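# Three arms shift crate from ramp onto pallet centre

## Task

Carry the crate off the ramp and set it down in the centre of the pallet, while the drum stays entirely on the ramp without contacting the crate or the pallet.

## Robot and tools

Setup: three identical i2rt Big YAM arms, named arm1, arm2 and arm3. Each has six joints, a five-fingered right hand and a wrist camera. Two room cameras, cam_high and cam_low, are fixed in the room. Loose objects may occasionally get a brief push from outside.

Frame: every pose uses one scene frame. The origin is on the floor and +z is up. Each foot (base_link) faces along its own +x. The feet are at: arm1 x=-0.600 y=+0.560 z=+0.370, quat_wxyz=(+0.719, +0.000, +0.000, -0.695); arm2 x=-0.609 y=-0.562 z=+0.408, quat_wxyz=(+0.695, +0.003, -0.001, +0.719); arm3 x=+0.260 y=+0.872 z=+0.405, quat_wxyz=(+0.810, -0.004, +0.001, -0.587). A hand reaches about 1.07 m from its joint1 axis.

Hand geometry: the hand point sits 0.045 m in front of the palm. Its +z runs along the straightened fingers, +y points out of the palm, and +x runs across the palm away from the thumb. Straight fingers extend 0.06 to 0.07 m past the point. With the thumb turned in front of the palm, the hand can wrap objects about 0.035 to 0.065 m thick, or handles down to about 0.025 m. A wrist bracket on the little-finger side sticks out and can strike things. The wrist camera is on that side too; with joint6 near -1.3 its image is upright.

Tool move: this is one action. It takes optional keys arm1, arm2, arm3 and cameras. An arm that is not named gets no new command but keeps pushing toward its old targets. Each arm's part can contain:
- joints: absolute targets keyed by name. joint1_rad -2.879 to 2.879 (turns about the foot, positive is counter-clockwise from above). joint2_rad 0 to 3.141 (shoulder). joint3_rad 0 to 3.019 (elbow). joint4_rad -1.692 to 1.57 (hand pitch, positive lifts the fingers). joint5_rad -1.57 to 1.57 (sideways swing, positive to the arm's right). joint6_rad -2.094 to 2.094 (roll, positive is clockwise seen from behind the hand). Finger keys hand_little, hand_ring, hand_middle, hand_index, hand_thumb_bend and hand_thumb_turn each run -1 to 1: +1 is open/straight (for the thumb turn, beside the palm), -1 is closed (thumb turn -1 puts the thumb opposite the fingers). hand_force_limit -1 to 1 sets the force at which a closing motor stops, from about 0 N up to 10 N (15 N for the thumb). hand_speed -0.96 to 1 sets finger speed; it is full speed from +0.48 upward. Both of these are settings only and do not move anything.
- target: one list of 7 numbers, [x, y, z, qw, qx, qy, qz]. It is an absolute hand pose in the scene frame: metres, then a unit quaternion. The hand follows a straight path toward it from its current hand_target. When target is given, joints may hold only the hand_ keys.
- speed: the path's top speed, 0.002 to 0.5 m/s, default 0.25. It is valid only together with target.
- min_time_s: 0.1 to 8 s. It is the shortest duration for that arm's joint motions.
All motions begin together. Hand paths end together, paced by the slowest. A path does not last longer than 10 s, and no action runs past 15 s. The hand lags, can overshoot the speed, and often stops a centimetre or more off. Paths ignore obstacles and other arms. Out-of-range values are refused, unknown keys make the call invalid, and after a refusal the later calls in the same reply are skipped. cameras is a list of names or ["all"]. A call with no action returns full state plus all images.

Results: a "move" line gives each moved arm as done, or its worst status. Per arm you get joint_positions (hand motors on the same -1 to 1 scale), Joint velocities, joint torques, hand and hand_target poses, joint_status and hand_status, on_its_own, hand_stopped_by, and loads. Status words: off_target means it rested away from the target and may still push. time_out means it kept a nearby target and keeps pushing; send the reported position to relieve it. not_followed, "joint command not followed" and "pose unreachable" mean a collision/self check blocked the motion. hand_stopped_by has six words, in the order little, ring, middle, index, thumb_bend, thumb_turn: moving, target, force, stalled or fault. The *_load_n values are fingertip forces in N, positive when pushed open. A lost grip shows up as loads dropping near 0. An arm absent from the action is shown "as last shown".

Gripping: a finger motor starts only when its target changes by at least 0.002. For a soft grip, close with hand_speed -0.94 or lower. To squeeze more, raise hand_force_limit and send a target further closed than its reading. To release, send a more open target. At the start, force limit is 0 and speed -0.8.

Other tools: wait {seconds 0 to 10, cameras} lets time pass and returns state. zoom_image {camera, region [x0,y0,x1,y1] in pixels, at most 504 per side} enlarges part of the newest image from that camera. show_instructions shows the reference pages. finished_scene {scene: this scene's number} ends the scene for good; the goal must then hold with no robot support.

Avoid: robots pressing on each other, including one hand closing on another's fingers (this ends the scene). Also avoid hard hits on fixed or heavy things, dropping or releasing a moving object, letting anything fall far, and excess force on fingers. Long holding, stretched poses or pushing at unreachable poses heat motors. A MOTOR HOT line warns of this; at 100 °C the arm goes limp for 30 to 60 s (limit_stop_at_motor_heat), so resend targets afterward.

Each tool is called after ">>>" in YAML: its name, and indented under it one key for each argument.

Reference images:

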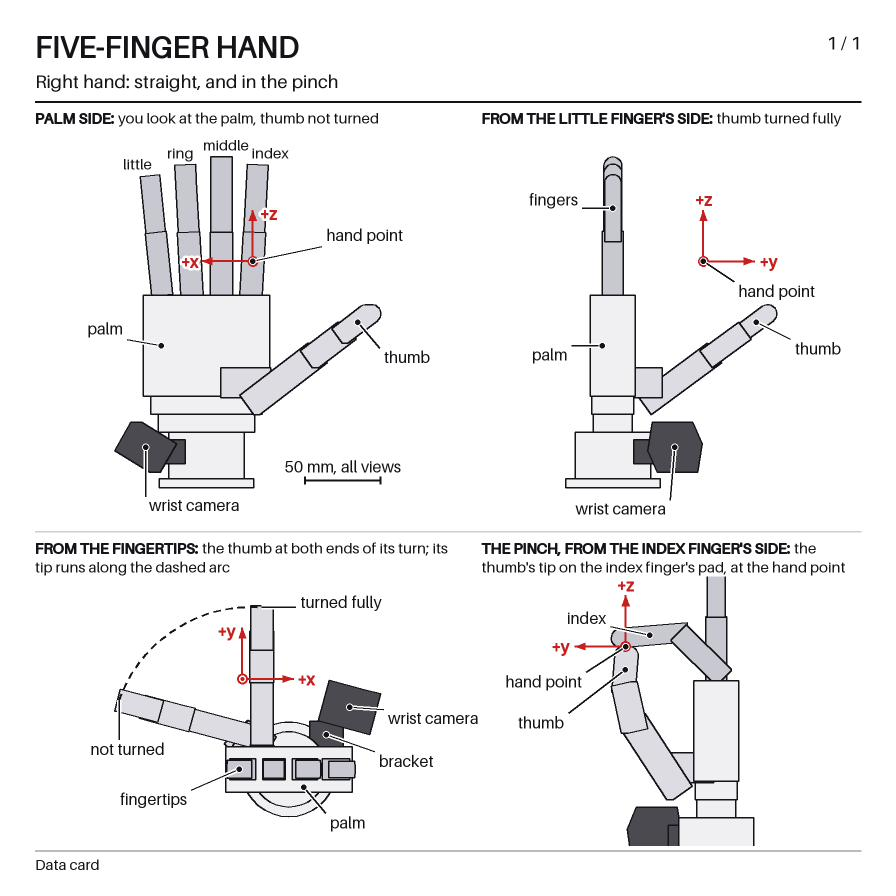

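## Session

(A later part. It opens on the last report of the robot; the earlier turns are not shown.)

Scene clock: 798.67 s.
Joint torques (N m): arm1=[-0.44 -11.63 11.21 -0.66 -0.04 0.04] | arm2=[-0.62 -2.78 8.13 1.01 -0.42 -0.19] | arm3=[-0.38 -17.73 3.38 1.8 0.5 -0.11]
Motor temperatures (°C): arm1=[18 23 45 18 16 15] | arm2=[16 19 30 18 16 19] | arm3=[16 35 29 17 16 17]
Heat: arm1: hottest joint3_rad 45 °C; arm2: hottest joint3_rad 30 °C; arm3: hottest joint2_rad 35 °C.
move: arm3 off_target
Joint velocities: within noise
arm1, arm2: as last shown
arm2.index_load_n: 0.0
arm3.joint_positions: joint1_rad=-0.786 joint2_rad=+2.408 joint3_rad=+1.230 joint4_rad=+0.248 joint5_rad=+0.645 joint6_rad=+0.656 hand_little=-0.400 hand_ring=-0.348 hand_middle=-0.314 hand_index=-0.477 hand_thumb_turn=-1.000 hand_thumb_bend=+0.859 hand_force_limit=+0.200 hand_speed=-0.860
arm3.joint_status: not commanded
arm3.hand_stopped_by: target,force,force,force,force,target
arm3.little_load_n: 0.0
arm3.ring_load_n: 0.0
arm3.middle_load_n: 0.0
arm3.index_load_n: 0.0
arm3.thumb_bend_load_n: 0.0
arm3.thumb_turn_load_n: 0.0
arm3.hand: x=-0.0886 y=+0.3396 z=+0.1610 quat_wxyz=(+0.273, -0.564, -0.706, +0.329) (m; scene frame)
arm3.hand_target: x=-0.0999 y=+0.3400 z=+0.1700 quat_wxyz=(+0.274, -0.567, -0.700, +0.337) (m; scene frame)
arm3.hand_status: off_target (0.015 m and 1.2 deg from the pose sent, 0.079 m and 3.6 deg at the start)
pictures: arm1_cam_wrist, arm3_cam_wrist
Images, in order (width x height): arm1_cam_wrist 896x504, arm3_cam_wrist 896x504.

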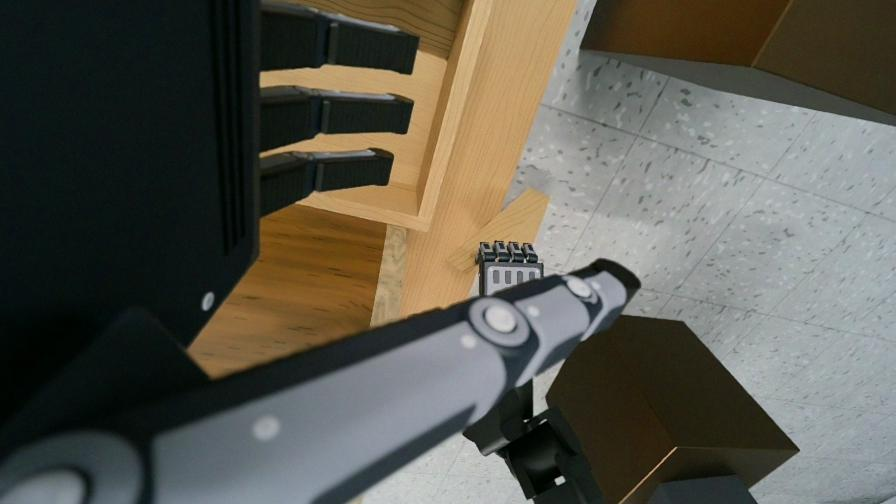

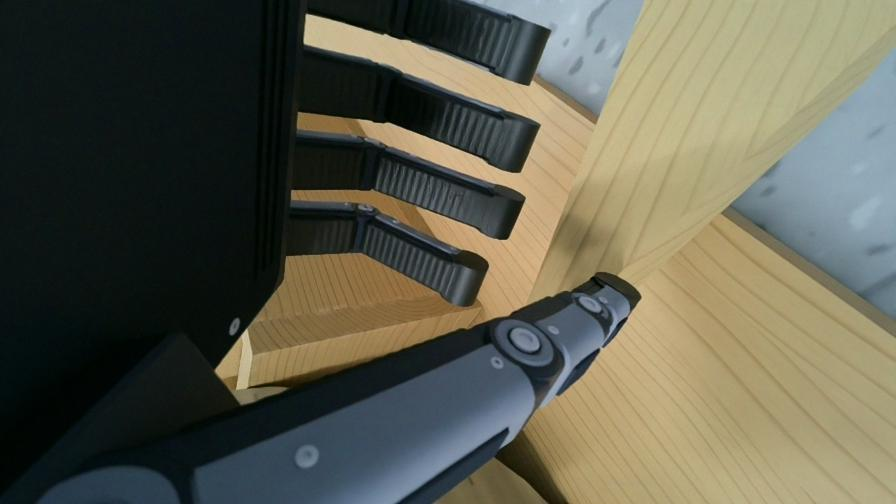

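>>> move:
  arm3: {"target": [0.02, 0.40, 0.26, -0.274, 0.567, 0.7, -0.337], "speed": 0.12, "joints": {"hand_little": 0.5, "hand_ring": 0.5, "hand_middle": 0.5, "hand_index": 0.5, "hand_thumb_bend": 1.0, "hand_speed": -0.3}}
  cameras: ["arm1_cam_wrist", "arm3_cam_wrist"]

>>> zoom_image:
  camera: "arm1_cam_wrist"
  region: [360, 160, 600, 295]

>>> zoom_image:
  camera: "arm3_cam_wrist"
  region: [200, 0, 704, 504]

Scene clock: 821.70 s.
Joint torques (N m): arm1=[-0.21 -11.81 11.21 -0.73 -0.05 0.05] | arm2=[-0.62 -2.78 8.1 1.03 -0.43 -0.19] | arm3=[1.85 -13.98 3.12 0.46 0.78 0.12]
Motor temperatures (°C): arm1=[18 23 45 18 16 15] | arm2=[16 19 30 18 16 19] | arm3=[16 33 28 17 16 17]
Heat: arm1: hottest joint3_rad 45 °C; arm2: hottest joint3_rad 30 °C; arm3: hottest joint2_rad 33 °C.
move: arm3 done
Joint velocities: within noise
arm1, arm2: as last shown
arm3.joint_positions: joint1_rad=-0.638 joint2_rad=+2.059 joint3_rad=+0.872 joint4_rad=+0.164 joint5_rad=+0.741 joint6_rad=+0.822 hand_little=+0.500 hand_ring=+0.500 hand_middle=+0.500 hand_index=+0.500 hand_thumb_turn=-1.000 hand_thumb_bend=+1.000 hand_force_limit=+0.200 hand_speed=-0.300
arm3.joint_status: all done
arm3.hand_stopped_by: target,target,target,target,target,target
arm3.little_load_n: 0.0
arm3.ring_load_n: 0.0
arm3.middle_load_n: 0.0
arm3.index_load_n: 0.0
arm3.thumb_bend_load_n: 0.0
arm3.thumb_turn_load_n: 0.0
arm3.hand: x=+0.0137 y=+0.4019 z=+0.2560 quat_wxyz=(+0.277, -0.568, -0.700, +0.335) (m; scene frame)
arm3.hand_target: x=+0.0199 y=+0.4001 z=+0.2599 quat_wxyz=(+0.274, -0.567, -0.700, +0.337) (m; scene frame)
arm3.hand_status: done (0.008 m and 0.4 deg from the pose sent, 0.159 m and 1.2 deg at the start)
pictures: arm1_cam_wrist, arm3_cam_wrist
Images, in order (width x height): arm1_cam_wrist 896x504, arm3_cam_wrist 896x504.

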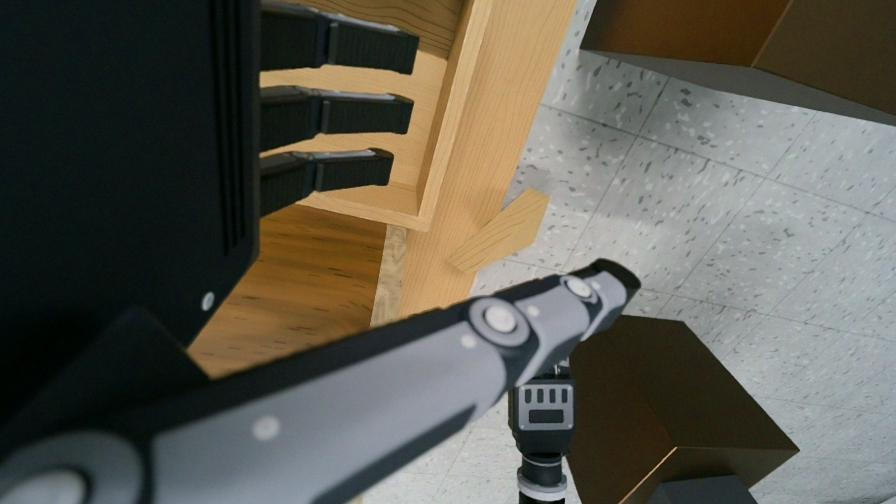

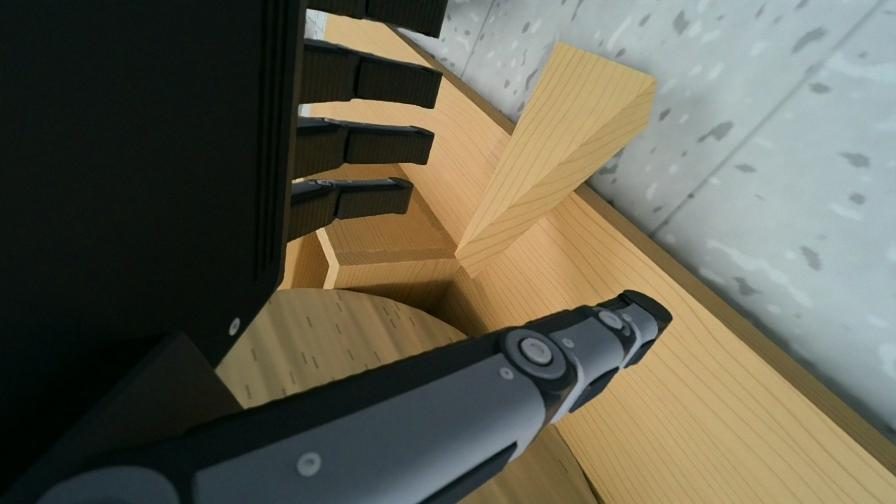

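Scaled by 2.100 from the camera's 896x504 image, which has a finer 1280x720 frame.

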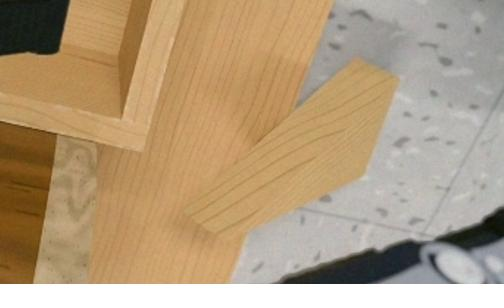

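Scaled by 1.000.

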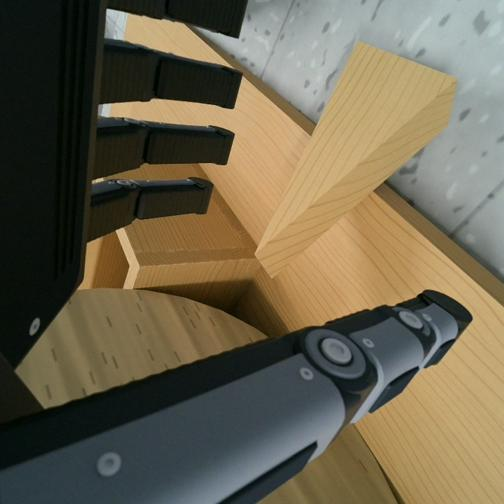

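>>> zoom_image:
  camera: "arm1_cam_wrist"
  region: [430, 176, 566, 284]

>>> zoom_image:
  camera: "arm3_cam_wrist"
  region: [430, 20, 690, 300]

Scaled by 3.706 from the camera's 896x504 image, which has a finer 1280x720 frame.

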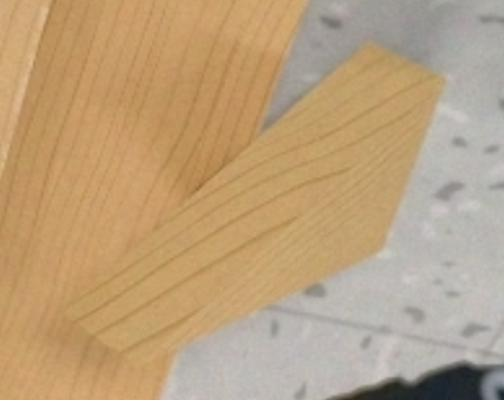

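Scaled by 1.800 from the camera's 896x504 image, which has a finer 1280x720 frame.

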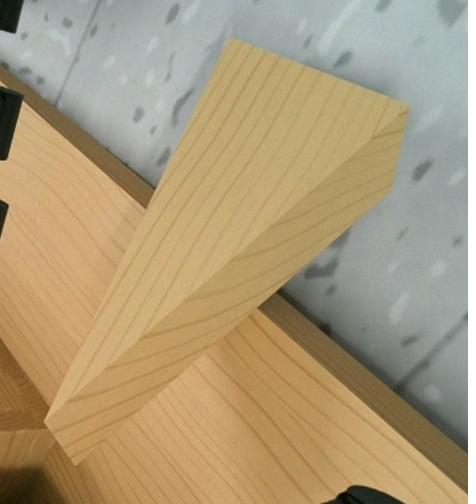

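>>> move:
  arm3: {"target": [-0.06, 0.47, 0.2, -0.0442, 0.6437, 0.5815, -0.4955], "speed": 0.2}
  cameras: ["arm1_cam_wrist", "arm3_cam_wrist"]

Scene clock: 947.07 s.
Joint torques (N m): arm1=[-0.21 -11.58 11.12 -0.75 -0.06 0.05] | arm2=[-0.67 -2.78 8.1 1.03 -0.44 -0.19] | arm3=[-0.09 -11.52 0.5 2.44 0.04 0.16]
Motor temperatures (°C): arm1=[18 23 47 18 15 15] | arm2=[16 18 31 18 16 19] | arm3=[16 33 26 17 16 17]
Heat: arm1: hottest joint3_rad 47 °C; arm2: hottest joint3_rad 31 °C; arm3: hottest joint2_rad 33 °C.
move: arm3 done
Joint velocities: within noise
arm1, arm2: as last shown
arm3.joint_positions: joint1_rad=-1.039 joint2_rad=+2.426 joint3_rad=+0.675 joint4_rad=+1.193 joint5_rad=+0.166 joint6_rad=+0.835 hand_little=+0.500 hand_ring=+0.500 hand_middle=+0.500 hand_index=+0.500 hand_thumb_turn=-1.000 hand_thumb_bend=+1.000 hand_force_limit=+0.200 hand_speed=-0.300
arm3.joint_status: not commanded
arm3.hand_stopped_by: target,target,target,target,target,target
arm3.little_load_n: 0.0
arm3.ring_load_n: -0.5
arm3.middle_load_n: 0.0
arm3.index_load_n: 0.0
arm3.thumb_bend_load_n: 0.0
arm3.thumb_turn_load_n: -0.5
arm3.hand: x=-0.0546 y=+0.4682 z=+0.2004 quat_wxyz=(+0.046, -0.639, -0.591, +0.491) (m; scene frame)
arm3.hand_target: x=-0.0599 y=+0.4700 z=+0.2001 quat_wxyz=(+0.044, -0.644, -0.582, +0.495) (m; scene frame)
arm3.hand_status: done (0.006 m and 1.3 deg from the pose sent, 0.115 m and 36.3 deg at the start)
pictures: arm1_cam_wrist, arm3_cam_wrist
Images, in order (width x height): arm1_cam_wrist 896x504, arm3_cam_wrist 896x504.

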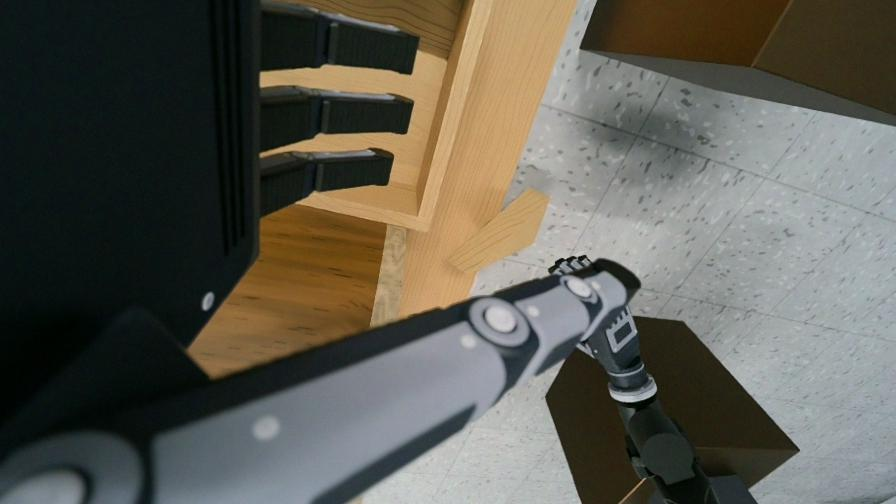

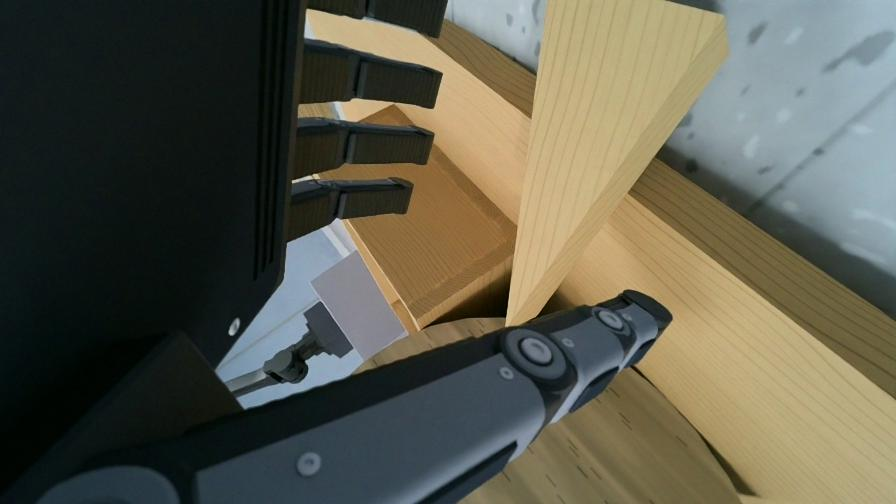

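>>> move:
  arm3: {"target": [-0.102, 0.465, 0.122, -0.0442, 0.6437, 0.5815, -0.4955], "speed": 0.15}
  cameras: ["arm3_cam_wrist"]

Scene clock: 998.77 s.
Joint torques (N m): arm1=[-0.21 -11.58 11.21 -0.7 -0.04 0.04] | arm2=[-0.5 -2.78 8.09 1.03 -0.43 -0.19] | arm3=[-0.21 -12.98 0.34 2.19 0.01 -0.05]
Motor temperatures (°C): arm1=[18 23 47 18 15 15] | arm2=[16 18 31 18 16 19] | arm3=[16 29 25 17 16 17]
Heat: arm1: hottest joint3_rad 47 °C; arm2: hottest joint3_rad 31 °C; arm3: hottest joint2_rad 29 °C.
move: arm3 done
Joint velocities: within noise
arm1, arm2: as last shown
arm3.joint_positions: joint1_rad=-1.110 joint2_rad=+2.651 joint3_rad=+0.893 joint4_rad=+1.210 joint5_rad=+0.104 joint6_rad=+0.819 hand_little=+0.500 hand_ring=+0.500 hand_middle=+0.500 hand_index=+0.500 hand_thumb_turn=-1.000 hand_thumb_bend=+1.000 hand_force_limit=+0.200 hand_speed=-0.300
arm3.joint_status: not commanded
arm3.hand_stopped_by: target,target,target,target,target,target
arm3.little_load_n: 0.0
arm3.ring_load_n: 0.0
arm3.middle_load_n: 0.0
arm3.index_load_n: 0.0
arm3.thumb_bend_load_n: 0.0
arm3.thumb_turn_load_n: 0.0
arm3.hand: x=-0.0972 y=+0.4601 z=+0.1253 quat_wxyz=(+0.039, -0.645, -0.583, +0.493) (m; scene frame)
arm3.hand_target: x=-0.1019 y=+0.4651 z=+0.1220 quat_wxyz=(+0.044, -0.644, -0.581, +0.495) (m; scene frame)
arm3.hand_status: done (0.008 m and 0.6 deg from the pose sent, 0.092 m and 1.3 deg at the start)
pictures: arm3_cam_wrist
Images, in order (width x height): arm3_cam_wrist 896x504.

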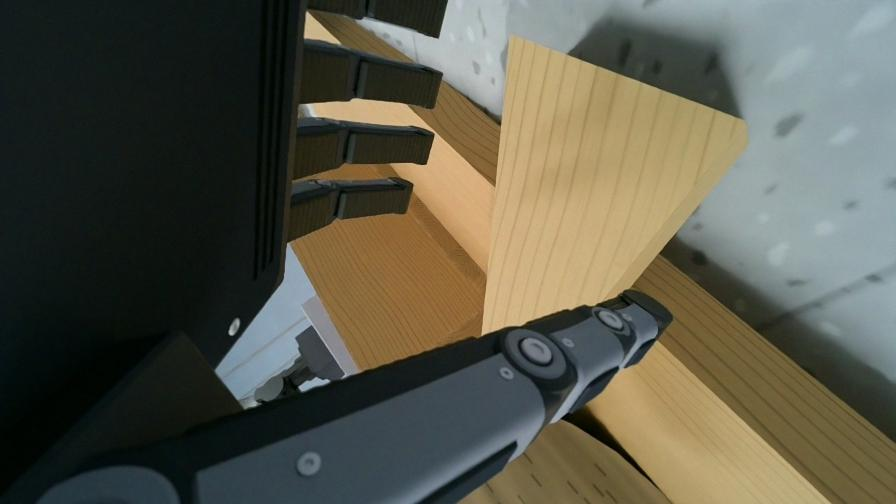

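>>> move:
  arm3: {"target": [-0.1, 0.43, 0.09, -0.0442, 0.6437, 0.5815, -0.4955], "speed": 0.1}
  cameras: ["arm3_cam_wrist", "arm1_cam_wrist"]

Scene clock: 1004.23 s.
Joint torques (N m): arm1=[-0.21 -11.81 11.1 -0.69 -0.06 0.03] | arm2=[-0.62 -2.78 8.12 1.03 -0.43 -0.19] | arm3=[1.67 -13.22 0.94 1.18 0.24 0.18]
Motor temperatures (°C): arm1=[18 23 47 18 15 15] | arm2=[16 18 31 18 16 19] | arm3=[16 29 25 17 16 17]
Heat: arm1: hottest joint3_rad 47 °C; arm2: hottest joint3_rad 31 °C; arm3: hottest joint2_rad 29 °C.
move: arm3 off_target
Joint velocities: within noise
arm1: as last shown
arm2.joint_positions: joint1_rad=-1.343 joint2_rad=+1.175 joint3_rad=+0.765 joint4_rad=-0.930 joint5_rad=-0.696 joint6_rad=-1.219 hand_little=+0.500 hand_ring=+0.500 hand_middle=+0.500 hand_index=+0.500 hand_thumb_turn=-1.000 hand_thumb_bend=+1.000 hand_force_limit=+0.000 hand_speed=+0.000
arm2.joint_status: not commanded
arm2.hand_stopped_by: target,target,target,target,target,target
arm2.little_load_n: 0.0
arm2.ring_load_n: 0.0
arm2.middle_load_n: 0.0
arm2.index_load_n: 0.0
arm2.thumb_bend_load_n: 0.0
arm2.thumb_turn_load_n: 0.0
arm2.hand: x=-0.3436 y=-0.3996 z=+0.5048 quat_wxyz=(-0.358, +0.934, -0.003, -0.001) (m; scene frame)
arm2.hand_target: x=-0.3401 y=-0.4000 z=+0.5001 quat_wxyz=(-0.358, +0.934, +0.000, +0.000) (m; scene frame)
arm2.hand_status: not commanded
arm3.joint_positions: joint1_rad=-1.068 joint2_rad=+2.726 joint3_rad=+1.010 joint4_rad=+1.188 joint5_rad=+0.156 joint6_rad=+0.831 hand_little=+0.500 hand_ring=+0.500 hand_middle=+0.500 hand_index=+0.500 hand_thumb_turn=-1.000 hand_thumb_bend=+1.000 hand_force_limit=+0.200 hand_speed=-0.300
arm3.joint_status: not commanded
arm3.hand_stopped_by: target,target,target,target,target,target
arm3.little_load_n: 0.0
arm3.ring_load_n: 0.0
arm3.middle_load_n: 0.0
arm3.index_load_n: 0.0
arm3.thumb_bend_load_n: 0.0
arm3.thumb_turn_load_n: 0.0
arm3.hand: x=-0.1072 y=+0.4311 z=+0.0990 quat_wxyz=(+0.048, -0.640, -0.579, +0.503) (m; scene frame)
arm3.hand_target: x=-0.1000 y=+0.4302 z=+0.0902 quat_wxyz=(+0.044, -0.644, -0.581, +0.496) (m; scene frame)
arm3.hand_status: off_target (0.012 m and 1.1 deg from the pose sent, 0.046 m and 0.6 deg at the start)
pictures: arm1_cam_wrist, arm3_cam_wrist
Images, in order (width x height): arm1_cam_wrist 896x504, arm3_cam_wrist 896x504.

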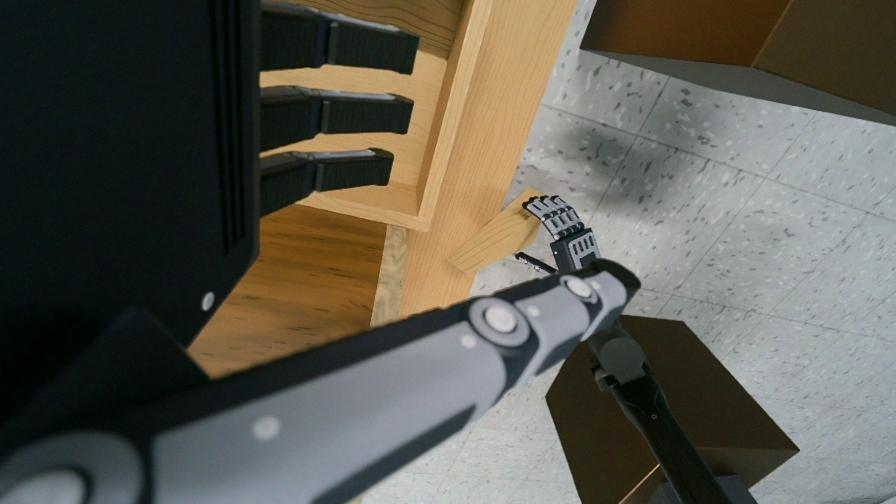

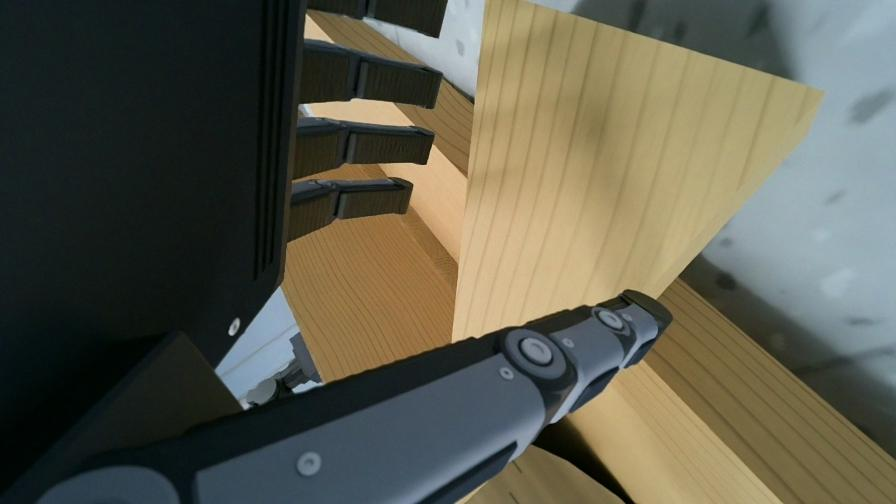

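>>> move:
  arm3: {"target": [-0.087, 0.45, 0.115, -0.0442, 0.6437, 0.5815, -0.4955], "speed": 0.1}

>>> move:
  arm3: {"target": [-0.08, 0.43, 0.09, -0.0442, 0.6437, 0.5815, -0.4955], "speed": 0.1}
  cameras: ["arm3_cam_wrist", "arm1_cam_wrist"]

Scene clock: 1017.53 s.
Joint torques (N m): arm1=[-0.15 -11.63 11.19 -0.69 -0.05 0.04] | arm2=[-0.62 -2.84 8.13 1.06 -0.44 -0.19] | arm3=[0.91 -14.8 -0.4 2.41 0.04 0.11]
Motor temperatures (°C): arm1=[18 23 48 18 15 15] | arm2=[16 18 31 18 16 19] | arm3=[16 29 25 17 16 17]
Heat: arm1: hottest joint3_rad 48 °C; arm2: hottest joint3_rad 31 °C; arm3: hottest joint2_rad 29 °C.
move: arm3 off_target
Joint velocities: within noise
arm1, arm2: as last shown
arm2.little_load_n: 0.5
arm3.joint_positions: joint1_rad=-1.068 joint2_rad=+2.696 joint3_rad=+0.918 joint4_rad=+1.207 joint5_rad=+0.151 joint6_rad=+0.831 hand_little=+0.500 hand_ring=+0.500 hand_middle=+0.500 hand_index=+0.500 hand_thumb_turn=-1.000 hand_thumb_bend=+1.000 hand_force_limit=+0.200 hand_speed=-0.300
arm3.joint_status: not commanded
arm3.hand_stopped_by: target,target,target,target,target,target
arm3.little_load_n: 0.0
arm3.ring_load_n: 0.0
arm3.middle_load_n: 0.0
arm3.index_load_n: 0.0
arm3.thumb_bend_load_n: 0.0
arm3.thumb_turn_load_n: -0.5
arm3.hand: x=-0.0839 y=+0.4546 z=+0.1047 quat_wxyz=(+0.048, -0.646, -0.588, +0.484) (m; scene frame)
arm3.hand_target: x=-0.0871 y=+0.4500 z=+0.1149 quat_wxyz=(+0.044, -0.644, -0.581, +0.496) (m; scene frame)
arm3.hand_status: off_target (0.012 m and 1.5 deg from the pose sent, 0.032 m and 1.1 deg at the start)
pictures: none

Scene clock: 1018.57 s.
Joint torques (N m): arm1=[-0.26 -11.52 11.11 -0.76 -0.03 0.03] | arm2=[-0.62 -2.84 8.1 1.05 -0.43 -0.19] | arm3=[1.85 -12.86 0.64 1.73 0.2 0.16]
Motor temperatures (°C): arm1=[18 23 48 18 15 15] | arm2=[16 18 31 18 16 19] | arm3=[16 29 25 17 16 17]
Heat: arm1: hottest joint3_rad 48 °C; arm2: hottest joint3_rad 31 °C; arm3: hottest joint2_rad 29 °C.
move: arm3 off_target
Joint velocities: within noise
arm1.joint_positions: joint1_rad=+0.590 joint2_rad=+1.713 joint3_rad=+1.465 joint4_rad=-1.356 joint5_rad=+0.002 joint6_rad=+0.627 hand_little=+0.500 hand_ring=+0.500 hand_middle=+0.500 hand_index=+0.500 hand_thumb_turn=-1.000 hand_thumb_bend=+1.000 hand_force_limit=+0.000 hand_speed=+0.000
arm1.joint_status: not commanded
arm1.hand_stopped_by: target,target,target,target,target,target
arm1.little_load_n: 0.0
arm1.ring_load_n: 0.0
arm1.middle_load_n: 0.0
arm1.index_load_n: 0.0
arm1.thumb_bend_load_n: 0.0
arm1.thumb_turn_load_n: 0.0
arm1.hand: x=-0.2748 y=+0.2107 z=+0.5048 quat_wxyz=(+0.011, -0.001, -1.000, -0.013) (m; scene frame)
arm1.hand_target: x=-0.2606 y=+0.2007 z=+0.5202 quat_wxyz=(-0.001, +0.000, -1.000, +0.000) (m; scene frame)
arm1.hand_status: not commanded
arm2: as last shown
arm2.little_load_n: 0.0
arm3.joint_positions: joint1_rad=-1.032 joint2_rad=+2.729 joint3_rad=+0.981 joint4_rad=+1.207 joint5_rad=+0.190 joint6_rad=+0.851 hand_little=+0.500 hand_ring=+0.500 hand_middle=+0.500 hand_index=+0.500 hand_thumb_turn=-1.000 hand_thumb_bend=+1.000 hand_force_limit=+0.200 hand_speed=-0.300
arm3.joint_status: not commanded
arm3.hand_stopped_by: target,target,target,target,target,target
arm3.little_load_n: 0.0
arm3.ring_load_n: 0.5
arm3.middle_load_n: 0.0
arm3.index_load_n: 0.0
arm3.thumb_bend_load_n: 0.0
arm3.thumb_turn_load_n: 0.0
arm3.hand: x=-0.0879 y=+0.4318 z=+0.0974 quat_wxyz=(+0.050, -0.643, -0.580, +0.499) (m; scene frame)
arm3.hand_target: x=-0.0800 y=+0.4303 z=+0.0901 quat_wxyz=(+0.044, -0.644, -0.582, +0.495) (m; scene frame)
arm3.hand_status: off_target (0.011 m and 0.8 deg from the pose sent, 0.029 m and 1.5 deg at the start)
pictures: arm1_cam_wrist, arm3_cam_wrist
Images, in order (width x height): arm1_cam_wrist 896x504, arm3_cam_wrist 896x504.

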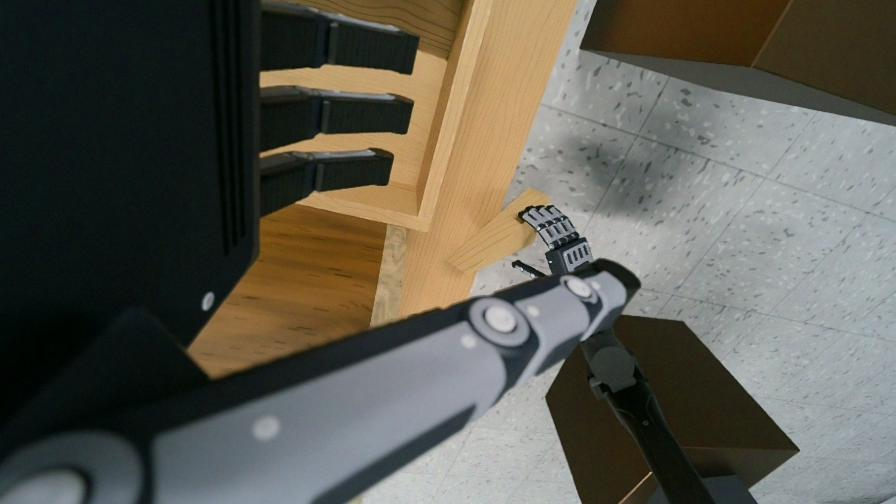

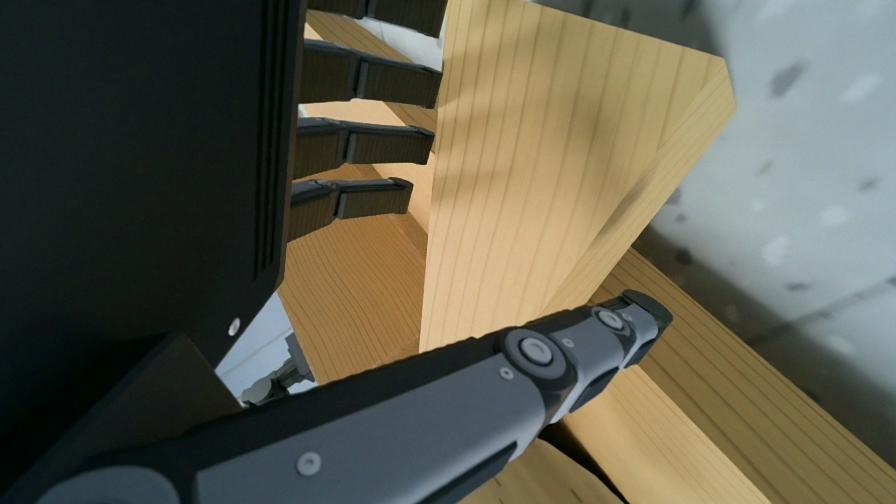

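>>> move:
  arm3: {"target": [-0.091, 0.42, 0.077, -0.0442, 0.6437, 0.5815, -0.4955], "speed": 0.08}
  cameras: ["arm3_cam_wrist"]

Scene clock: 1024.10 s.
Joint torques (N m): arm1=[-0.15 -11.58 11.21 -0.75 -0.07 0.04] | arm2=[-0.56 -2.78 8.12 1.02 -0.43 -0.19] | arm3=[1.49 -13.33 0.88 1.13 0.05 0.14]
Motor temperatures (°C): arm1=[18 23 48 18 15 15] | arm2=[16 18 31 18 16 19] | arm3=[16 29 25 17 16 17]
Heat: arm1: hottest joint3_rad 48 °C; arm2: hottest joint3_rad 31 °C; arm3: hottest joint2_rad 29 °C.
move: arm3 off_target
Joint velocities: within noise
arm1, arm2: as last shown
arm3.joint_positions: joint1_rad=-1.032 joint2_rad=+2.757 joint3_rad=+1.042 joint4_rad=+1.189 joint5_rad=+0.189 joint6_rad=+0.851 hand_little=+0.500 hand_ring=+0.500 hand_middle=+0.500 hand_index=+0.500 hand_thumb_turn=-1.000 hand_thumb_bend=+1.000 hand_force_limit=+0.200 hand_speed=-0.300
arm3.joint_status: not commanded
arm3.hand_stopped_by: target,target,target,target,target,target
arm3.little_load_n: 0.5
arm3.ring_load_n: 0.0
arm3.middle_load_n: 0.0
arm3.index_load_n: 0.0
arm3.thumb_bend_load_n: 0.0
arm3.thumb_turn_load_n: 0.0
arm3.hand: x=-0.0991 y=+0.4186 z=+0.0885 quat_wxyz=(+0.048, -0.640, -0.577, +0.505) (m; scene frame)
arm3.hand_target: x=-0.0910 y=+0.4203 z=+0.0773 quat_wxyz=(+0.044, -0.644, -0.581, +0.495) (m; scene frame)
arm3.hand_status: off_target (0.014 m and 1.4 deg from the pose sent, 0.024 m and 0.7 deg at the start)
pictures: arm3_cam_wrist
Images, in order (width x height): arm3_cam_wrist 896x504.

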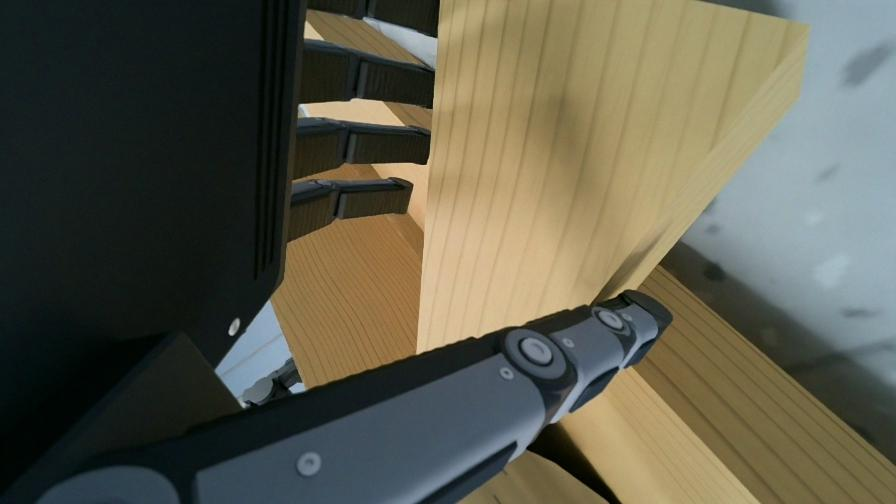

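>>> move:
  arm3: {"target": [-0.096, 0.405, 0.058, -0.0442, 0.6437, 0.5815, -0.4955], "speed": 0.08}
  cameras: ["arm3_cam_wrist"]

Scene clock: 1030.10 s.
Joint torques (N m): arm1=[-0.26 -11.58 11.1 -0.7 -0.03 0.04] | arm2=[-0.62 -2.78 8.1 1.03 -0.43 -0.2] | arm3=[2.2 -12.16 3.69 0.46 0.56 0.17]
Motor temperatures (°C): arm1=[18 23 48 18 15 15] | arm2=[16 18 31 18 16 19] | arm3=[16 29 25 17 16 17]
Heat: arm1: hottest joint3_rad 48 °C; arm2: hottest joint3_rad 31 °C; arm3: hottest joint2_rad 29 °C.
move: arm3 off_target
Joint velocities: within noise
arm1, arm2: as last shown
arm1.little_load_n: 0.5
arm1.index_load_n: 0.5
arm1.thumb_bend_load_n: -0.5
arm3.joint_positions: joint1_rad=-1.026 joint2_rad=+2.782 joint3_rad=+1.079 joint4_rad=+1.175 joint5_rad=+0.190 joint6_rad=+0.855 hand_little=+0.500 hand_ring=+0.500 hand_middle=+0.500 hand_index=+0.500 hand_thumb_turn=-1.000 hand_thumb_bend=+1.000 hand_force_limit=+0.200 hand_speed=-0.300
arm3.joint_status: not commanded
arm3.hand_stopped_by: target,target,target,target,target,target
arm3.little_load_n: 2.0
arm3.ring_load_n: 0.0
arm3.middle_load_n: 0.0
arm3.index_load_n: -0.5
arm3.thumb_bend_load_n: 1.5
arm3.thumb_turn_load_n: -0.5
arm3.hand: x=-0.1008 y=+0.4122 z=+0.0780 quat_wxyz=(+0.046, -0.641, -0.577, +0.504) (m; scene frame)
arm3.hand_target: x=-0.0953 y=+0.4061 z=+0.0591 quat_wxyz=(+0.044, -0.644, -0.582, +0.496) (m; scene frame)
arm3.hand_status: off_target (0.022 m and 1.2 deg from the pose sent, 0.034 m and 1.4 deg at the start)
pictures: arm3_cam_wrist
Images, in order (width x height): arm3_cam_wrist 896x504.

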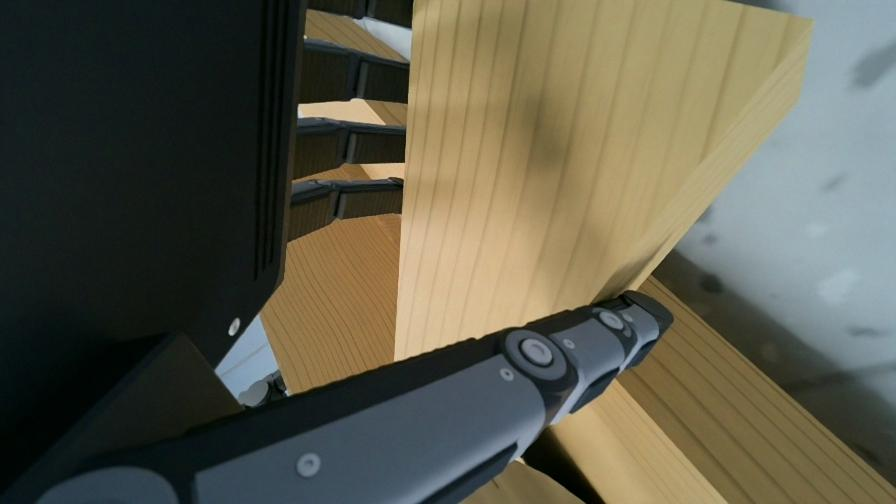

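>>> move:
  arm3: {"joints": {"hand_little": -0.3, "hand_ring": -0.3, "hand_middle": -0.3, "hand_index": -0.3, "hand_thumb_bend": 0.86, "hand_speed": -0.85, "hand_force_limit": -0.2}}
  cameras: ["arm3_cam_wrist"]

Scene clock: 1038.33 s.
Joint torques (N m): arm1=[-0.38 -11.75 11.21 -0.76 -0.02 0.04] | arm2=[-0.67 -2.78 8.14 1.02 -0.44 -0.19] | arm3=[2.14 -12.16 3.54 0.51 0.45 0.14]
Motor temperatures (°C): arm1=[18 23 48 18 15 15] | arm2=[16 18 31 18 16 19] | arm3=[16 29 25 17 16 17]
Heat: arm1: hottest joint3_rad 48 °C; arm2: hottest joint3_rad 31 °C; arm3: hottest joint2_rad 29 °C.
move: arm3 off_target
Joint velocities: within noise
arm1, arm2: as last shown
arm1.little_load_n: -0.5
arm1.index_load_n: -0.5
arm1.thumb_bend_load_n: 0.0
arm3.joint_positions: joint1_rad=-1.026 joint2_rad=+2.783 joint3_rad=+1.081 joint4_rad=+1.174 joint5_rad=+0.192 joint6_rad=+0.858 hand_little=+0.489 hand_ring=+0.337 hand_middle=+0.225 hand_index=+0.087 hand_thumb_turn=-1.000 hand_thumb_bend=+0.991 hand_force_limit=-0.200 hand_speed=-0.850
arm3.joint_status: hand_little off_target (ended at +0.489, target -0.300); hand_ring off_target (ended at +0.337, target -0.300); hand_middle off_target (ended at +0.225, target -0.300); hand_index off_target (ended at +0.087, target -0.300); hand_thumb_bend off_target (ended at +0.991, target +0.860); the others done
arm3.hand_stopped_by: force,force,force,force,force,target
arm3.little_load_n: 0.5
arm3.ring_load_n: 7.0
arm3.middle_load_n: 8.5
arm3.index_load_n: 7.0
arm3.thumb_bend_load_n: 10.0
arm3.thumb_turn_load_n: 1.5
arm3.hand: x=-0.1017 y=+0.4118 z=+0.0781 quat_wxyz=(+0.047, -0.642, -0.576, +0.505) (m; scene frame)
arm3.hand_target: x=-0.0955 y=+0.4061 z=+0.0592 quat_wxyz=(+0.044, -0.644, -0.581, +0.496) (m; scene frame)
arm3.hand_status: not commanded
pictures: arm3_cam_wrist
Images, in order (width x height): arm3_cam_wrist 896x504.

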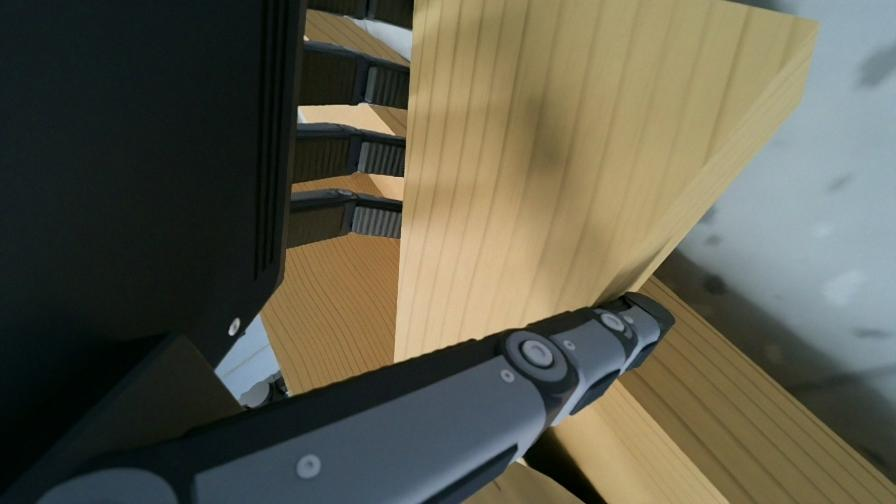

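>>> move:
  arm3: {"target": [-0.06, 0.47, 0.2, -0.0442, 0.6437, 0.5815, -0.4955], "speed": 0.12}
  cameras: ["arm3_cam_wrist"]

>>> move:
  arm3: {"target": [-0.02, 0.47, 0.24, -0.274, 0.567, 0.7, -0.337], "speed": 0.2}
  cameras: ["arm3_cam_wrist", "arm1_cam_wrist"]

Scene clock: 1045.17 s.
Joint torques (N m): arm1=[-0.56 -11.58 11.21 -0.75 -0.04 0.04] | arm2=[-0.62 -2.84 8.1 1.05 -0.43 -0.2] | arm3=[-0.44 -13.22 -0.35 2.26 0.04 -0.06]
Motor temperatures (°C): arm1=[18 23 48 18 15 15] | arm2=[16 18 31 18 16 19] | arm3=[16 29 25 17 16 17]
Heat: arm1: hottest joint3_rad 48 °C; arm2: hottest joint3_rad 31 °C; arm3: hottest joint2_rad 29 °C.
move: arm3 off_target
Joint velocities: within noise
arm1, arm2: as last shown
arm1.little_load_n: 0.0
arm1.middle_load_n: -0.5
arm1.index_load_n: 0.0
arm3.joint_positions: joint1_rad=-1.034 joint2_rad=+2.450 joint3_rad=+0.685 joint4_rad=+1.196 joint5_rad=+0.167 joint6_rad=+0.857 hand_little=+0.489 hand_ring=+0.336 hand_middle=+0.225 hand_index=+0.086 hand_thumb_turn=-1.000 hand_thumb_bend=+0.990 hand_force_limit=-0.200 hand_speed=-0.850
arm3.joint_status: not commanded
arm3.hand_stopped_by: force,force,force,force,force,target
arm3.little_load_n: 0.0
arm3.ring_load_n: 0.0
arm3.middle_load_n: 0.0
arm3.index_load_n: 0.0
arm3.thumb_bend_load_n: 0.0
arm3.thumb_turn_load_n: 0.0
arm3.hand: x=-0.0518 y=+0.4675 z=+0.1923 quat_wxyz=(+0.040, -0.646, -0.587, +0.487) (m; scene frame)
arm3.hand_target: x=-0.0599 y=+0.4700 z=+0.1998 quat_wxyz=(+0.044, -0.644, -0.582, +0.495) (m; scene frame)
arm3.hand_status: off_target (0.012 m and 1.3 deg from the pose sent, 0.141 m and 1.3 deg at the start)
pictures: arm3_cam_wrist
Images, in order (width x height): arm3_cam_wrist 896x504.

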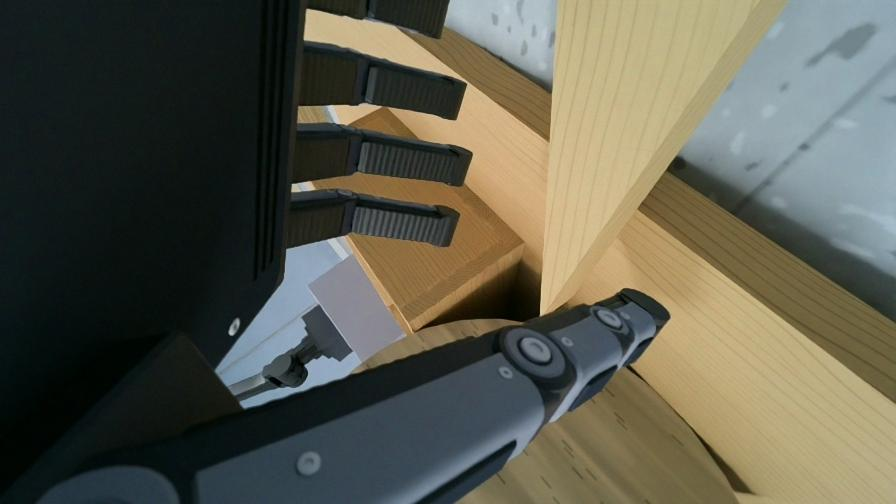

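Scene clock: 1047.57 s.
Joint torques (N m): arm1=[-0.38 -11.52 11.21 -0.65 -0.05 0.04] | arm2=[-0.67 -2.84 8.13 1.05 -0.43 -0.19] | arm3=[1.9 -12.57 3.67 0.73 0.69 -0.08]
Motor temperatures (°C): arm1=[18 23 48 18 15 15] | arm2=[16 18 31 18 16 19] | arm3=[16 29 25 17 16 17]
Heat: arm1: hottest joint3_rad 48 °C; arm2: hottest joint3_rad 31 °C; arm3: hottest joint2_rad 29 °C.
move: arm3 off_target
Joint velocities: within noise
arm1, arm2: as last shown
arm1.ring_load_n: -0.5
arm1.middle_load_n: 0.0
arm3.joint_positions: joint1_rad=-0.791 joint2_rad=+2.077 joint3_rad=+0.696 joint4_rad=+0.443 joint5_rad=+0.655 joint6_rad=+0.678 hand_little=+0.489 hand_ring=+0.336 hand_middle=+0.225 hand_index=+0.086 hand_thumb_turn=-1.000 hand_thumb_bend=+0.990 hand_force_limit=-0.200 hand_speed=-0.850
arm3.joint_status: not commanded
arm3.hand_stopped_by: force,force,force,force,force,target
arm3.little_load_n: 0.0
arm3.ring_load_n: 0.0
arm3.middle_load_n: 0.0
arm3.index_load_n: 0.0
arm3.thumb_bend_load_n: 0.0
arm3.thumb_turn_load_n: 0.0
arm3.hand: x=-0.0194 y=+0.4835 z=+0.2326 quat_wxyz=(+0.275, -0.574, -0.698, +0.328) (m; scene frame)
arm3.hand_target: x=-0.0198 y=+0.4701 z=+0.2400 quat_wxyz=(+0.274, -0.567, -0.700, +0.337) (m; scene frame)
arm3.hand_status: off_target (0.015 m and 1.3 deg from the pose sent, 0.057 m and 35.7 deg at the start)
pictures: arm1_cam_wrist, arm3_cam_wrist
Images, in order (width x height): arm1_cam_wrist 896x504, arm3_cam_wrist 896x504.

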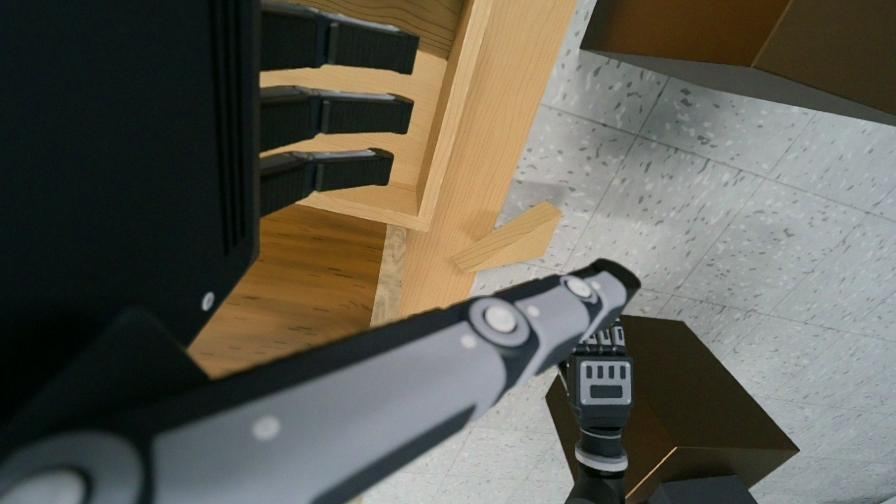

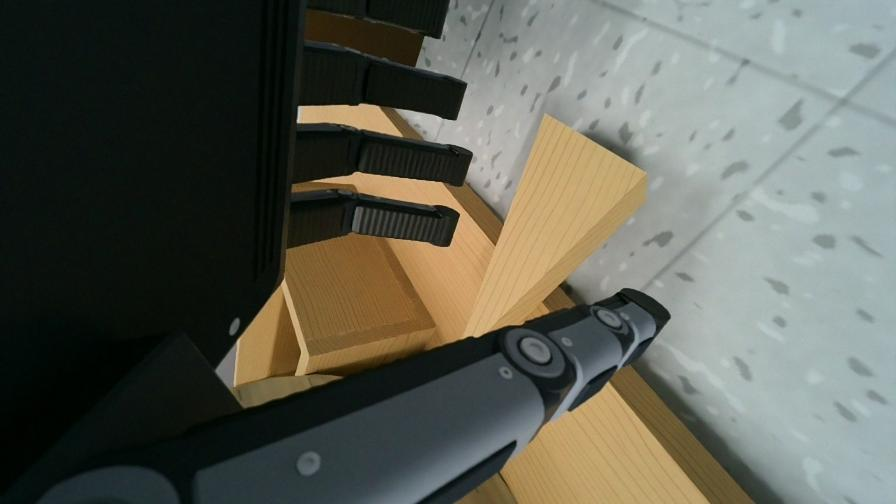

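>>> zoom_image:
  camera: "arm3_cam_wrist"
  region: [440, 90, 680, 360]

>>> zoom_image:
  camera: "arm1_cam_wrist"
  region: [430, 176, 580, 284]

Scaled by 1.867 from the camera's 896x504 image, which has a finer 1280x720 frame.

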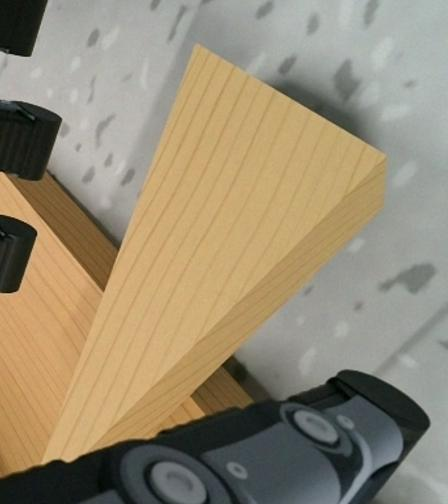

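Scaled by 3.360 from the camera's 896x504 image, which has a finer 1280x720 frame.

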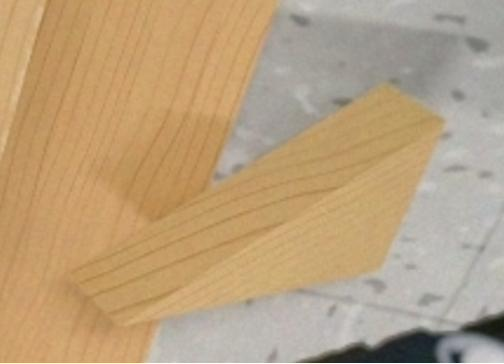

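>>> move:
  arm3: {"target": [-0.082, 0.475, 0.13, -0.0835, 0.6352, 0.6055, -0.4722], "speed": 0.2, "joints": {"hand_little": 0.8, "hand_ring": 0.8, "hand_middle": 0.8, "hand_index": 0.8, "hand_thumb_bend": 1.0, "hand_speed": 0.0}}
  cameras: ["arm3_cam_wrist"]

Scene clock: 1094.80 s.
Joint torques (N m): arm1=[-0.32 -11.4 11.06 -0.72 -0.05 0.04] | arm2=[-0.56 -2.9 8.12 1.03 -0.43 -0.19] | arm3=[-0.15 -12.51 0.27 2.37 0.07 0.14]
Motor temperatures (°C): arm1=[18 23 48 18 15 15] | arm2=[16 18 31 18 16 19] | arm3=[16 30 26 17 16 17]
Heat: arm1: hottest joint3_rad 48 °C; arm2: hottest joint3_rad 31 °C; arm3: hottest joint2_rad 30 °C.
move: arm3 done
Joint velocities: within noise
arm1: as last shown
arm1.ring_load_n: 0.0
arm1.thumb_bend_load_n: -0.5
arm2.joint_positions: joint1_rad=-1.343 joint2_rad=+1.175 joint3_rad=+0.765 joint4_rad=-0.930 joint5_rad=-0.696 joint6_rad=-1.219 hand_little=+0.500 hand_ring=+0.500 hand_middle=+0.500 hand_index=+0.500 hand_thumb_turn=-1.000 hand_thumb_bend=+1.000 hand_force_limit=+0.000 hand_speed=+0.000
arm2.joint_status: not commanded
arm2.hand_stopped_by: target,target,target,target,target,target
arm2.little_load_n: 0.0
arm2.ring_load_n: 0.0
arm2.middle_load_n: 0.0
arm2.index_load_n: 0.0
arm2.thumb_bend_load_n: 0.0
arm2.thumb_turn_load_n: 0.0
arm2.hand: x=-0.3436 y=-0.3996 z=+0.5048 quat_wxyz=(-0.358, +0.934, -0.003, -0.001) (m; scene frame)
arm2.hand_target: x=-0.3401 y=-0.4000 z=+0.5001 quat_wxyz=(-0.358, +0.934, +0.000, +0.000) (m; scene frame)
arm2.hand_status: not commanded
arm3.joint_positions: joint1_rad=-1.063 joint2_rad=+2.590 joint3_rad=+0.820 joint4_rad=+1.166 joint5_rad=+0.191 joint6_rad=+0.748 hand_little=+0.800 hand_ring=+0.800 hand_middle=+0.800 hand_index=+0.800 hand_thumb_turn=-1.000 hand_thumb_bend=+1.000 hand_force_limit=-0.200 hand_speed=+0.000
arm3.joint_status: all done
arm3.hand_stopped_by: target,target,target,target,target,target
arm3.little_load_n: 0.0
arm3.ring_load_n: 0.0
arm3.middle_load_n: 0.0
arm3.index_load_n: 0.0
arm3.thumb_bend_load_n: 0.0
arm3.thumb_turn_load_n: -0.5
arm3.hand: x=-0.0769 y=+0.4726 z=+0.1305 quat_wxyz=(+0.085, -0.630, -0.615, +0.467) (m; scene frame)
arm3.hand_target: x=-0.0819 y=+0.4750 z=+0.1299 quat_wxyz=(+0.083, -0.635, -0.606, +0.472) (m; scene frame)
arm3.hand_status: done (0.006 m and 1.3 deg from the pose sent, 0.121 m and 30.4 deg at the start)
pictures: arm3_cam_wrist
Images, in order (width x height): arm3_cam_wrist 896x504.

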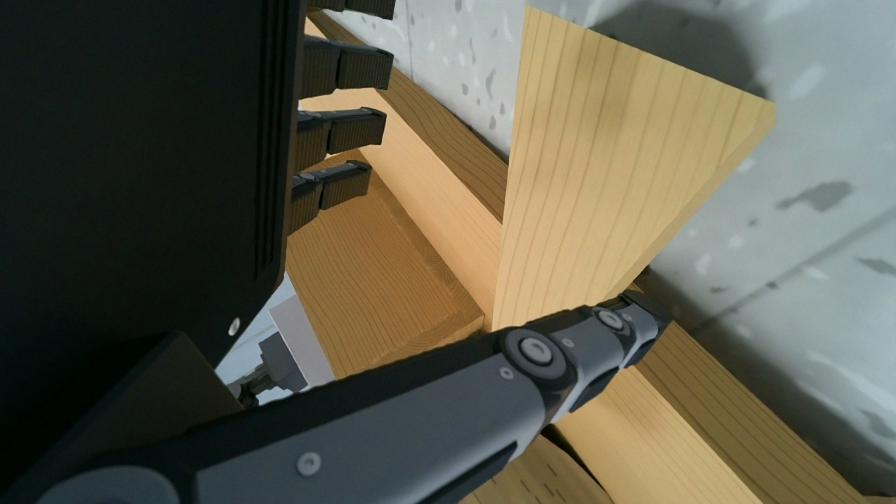

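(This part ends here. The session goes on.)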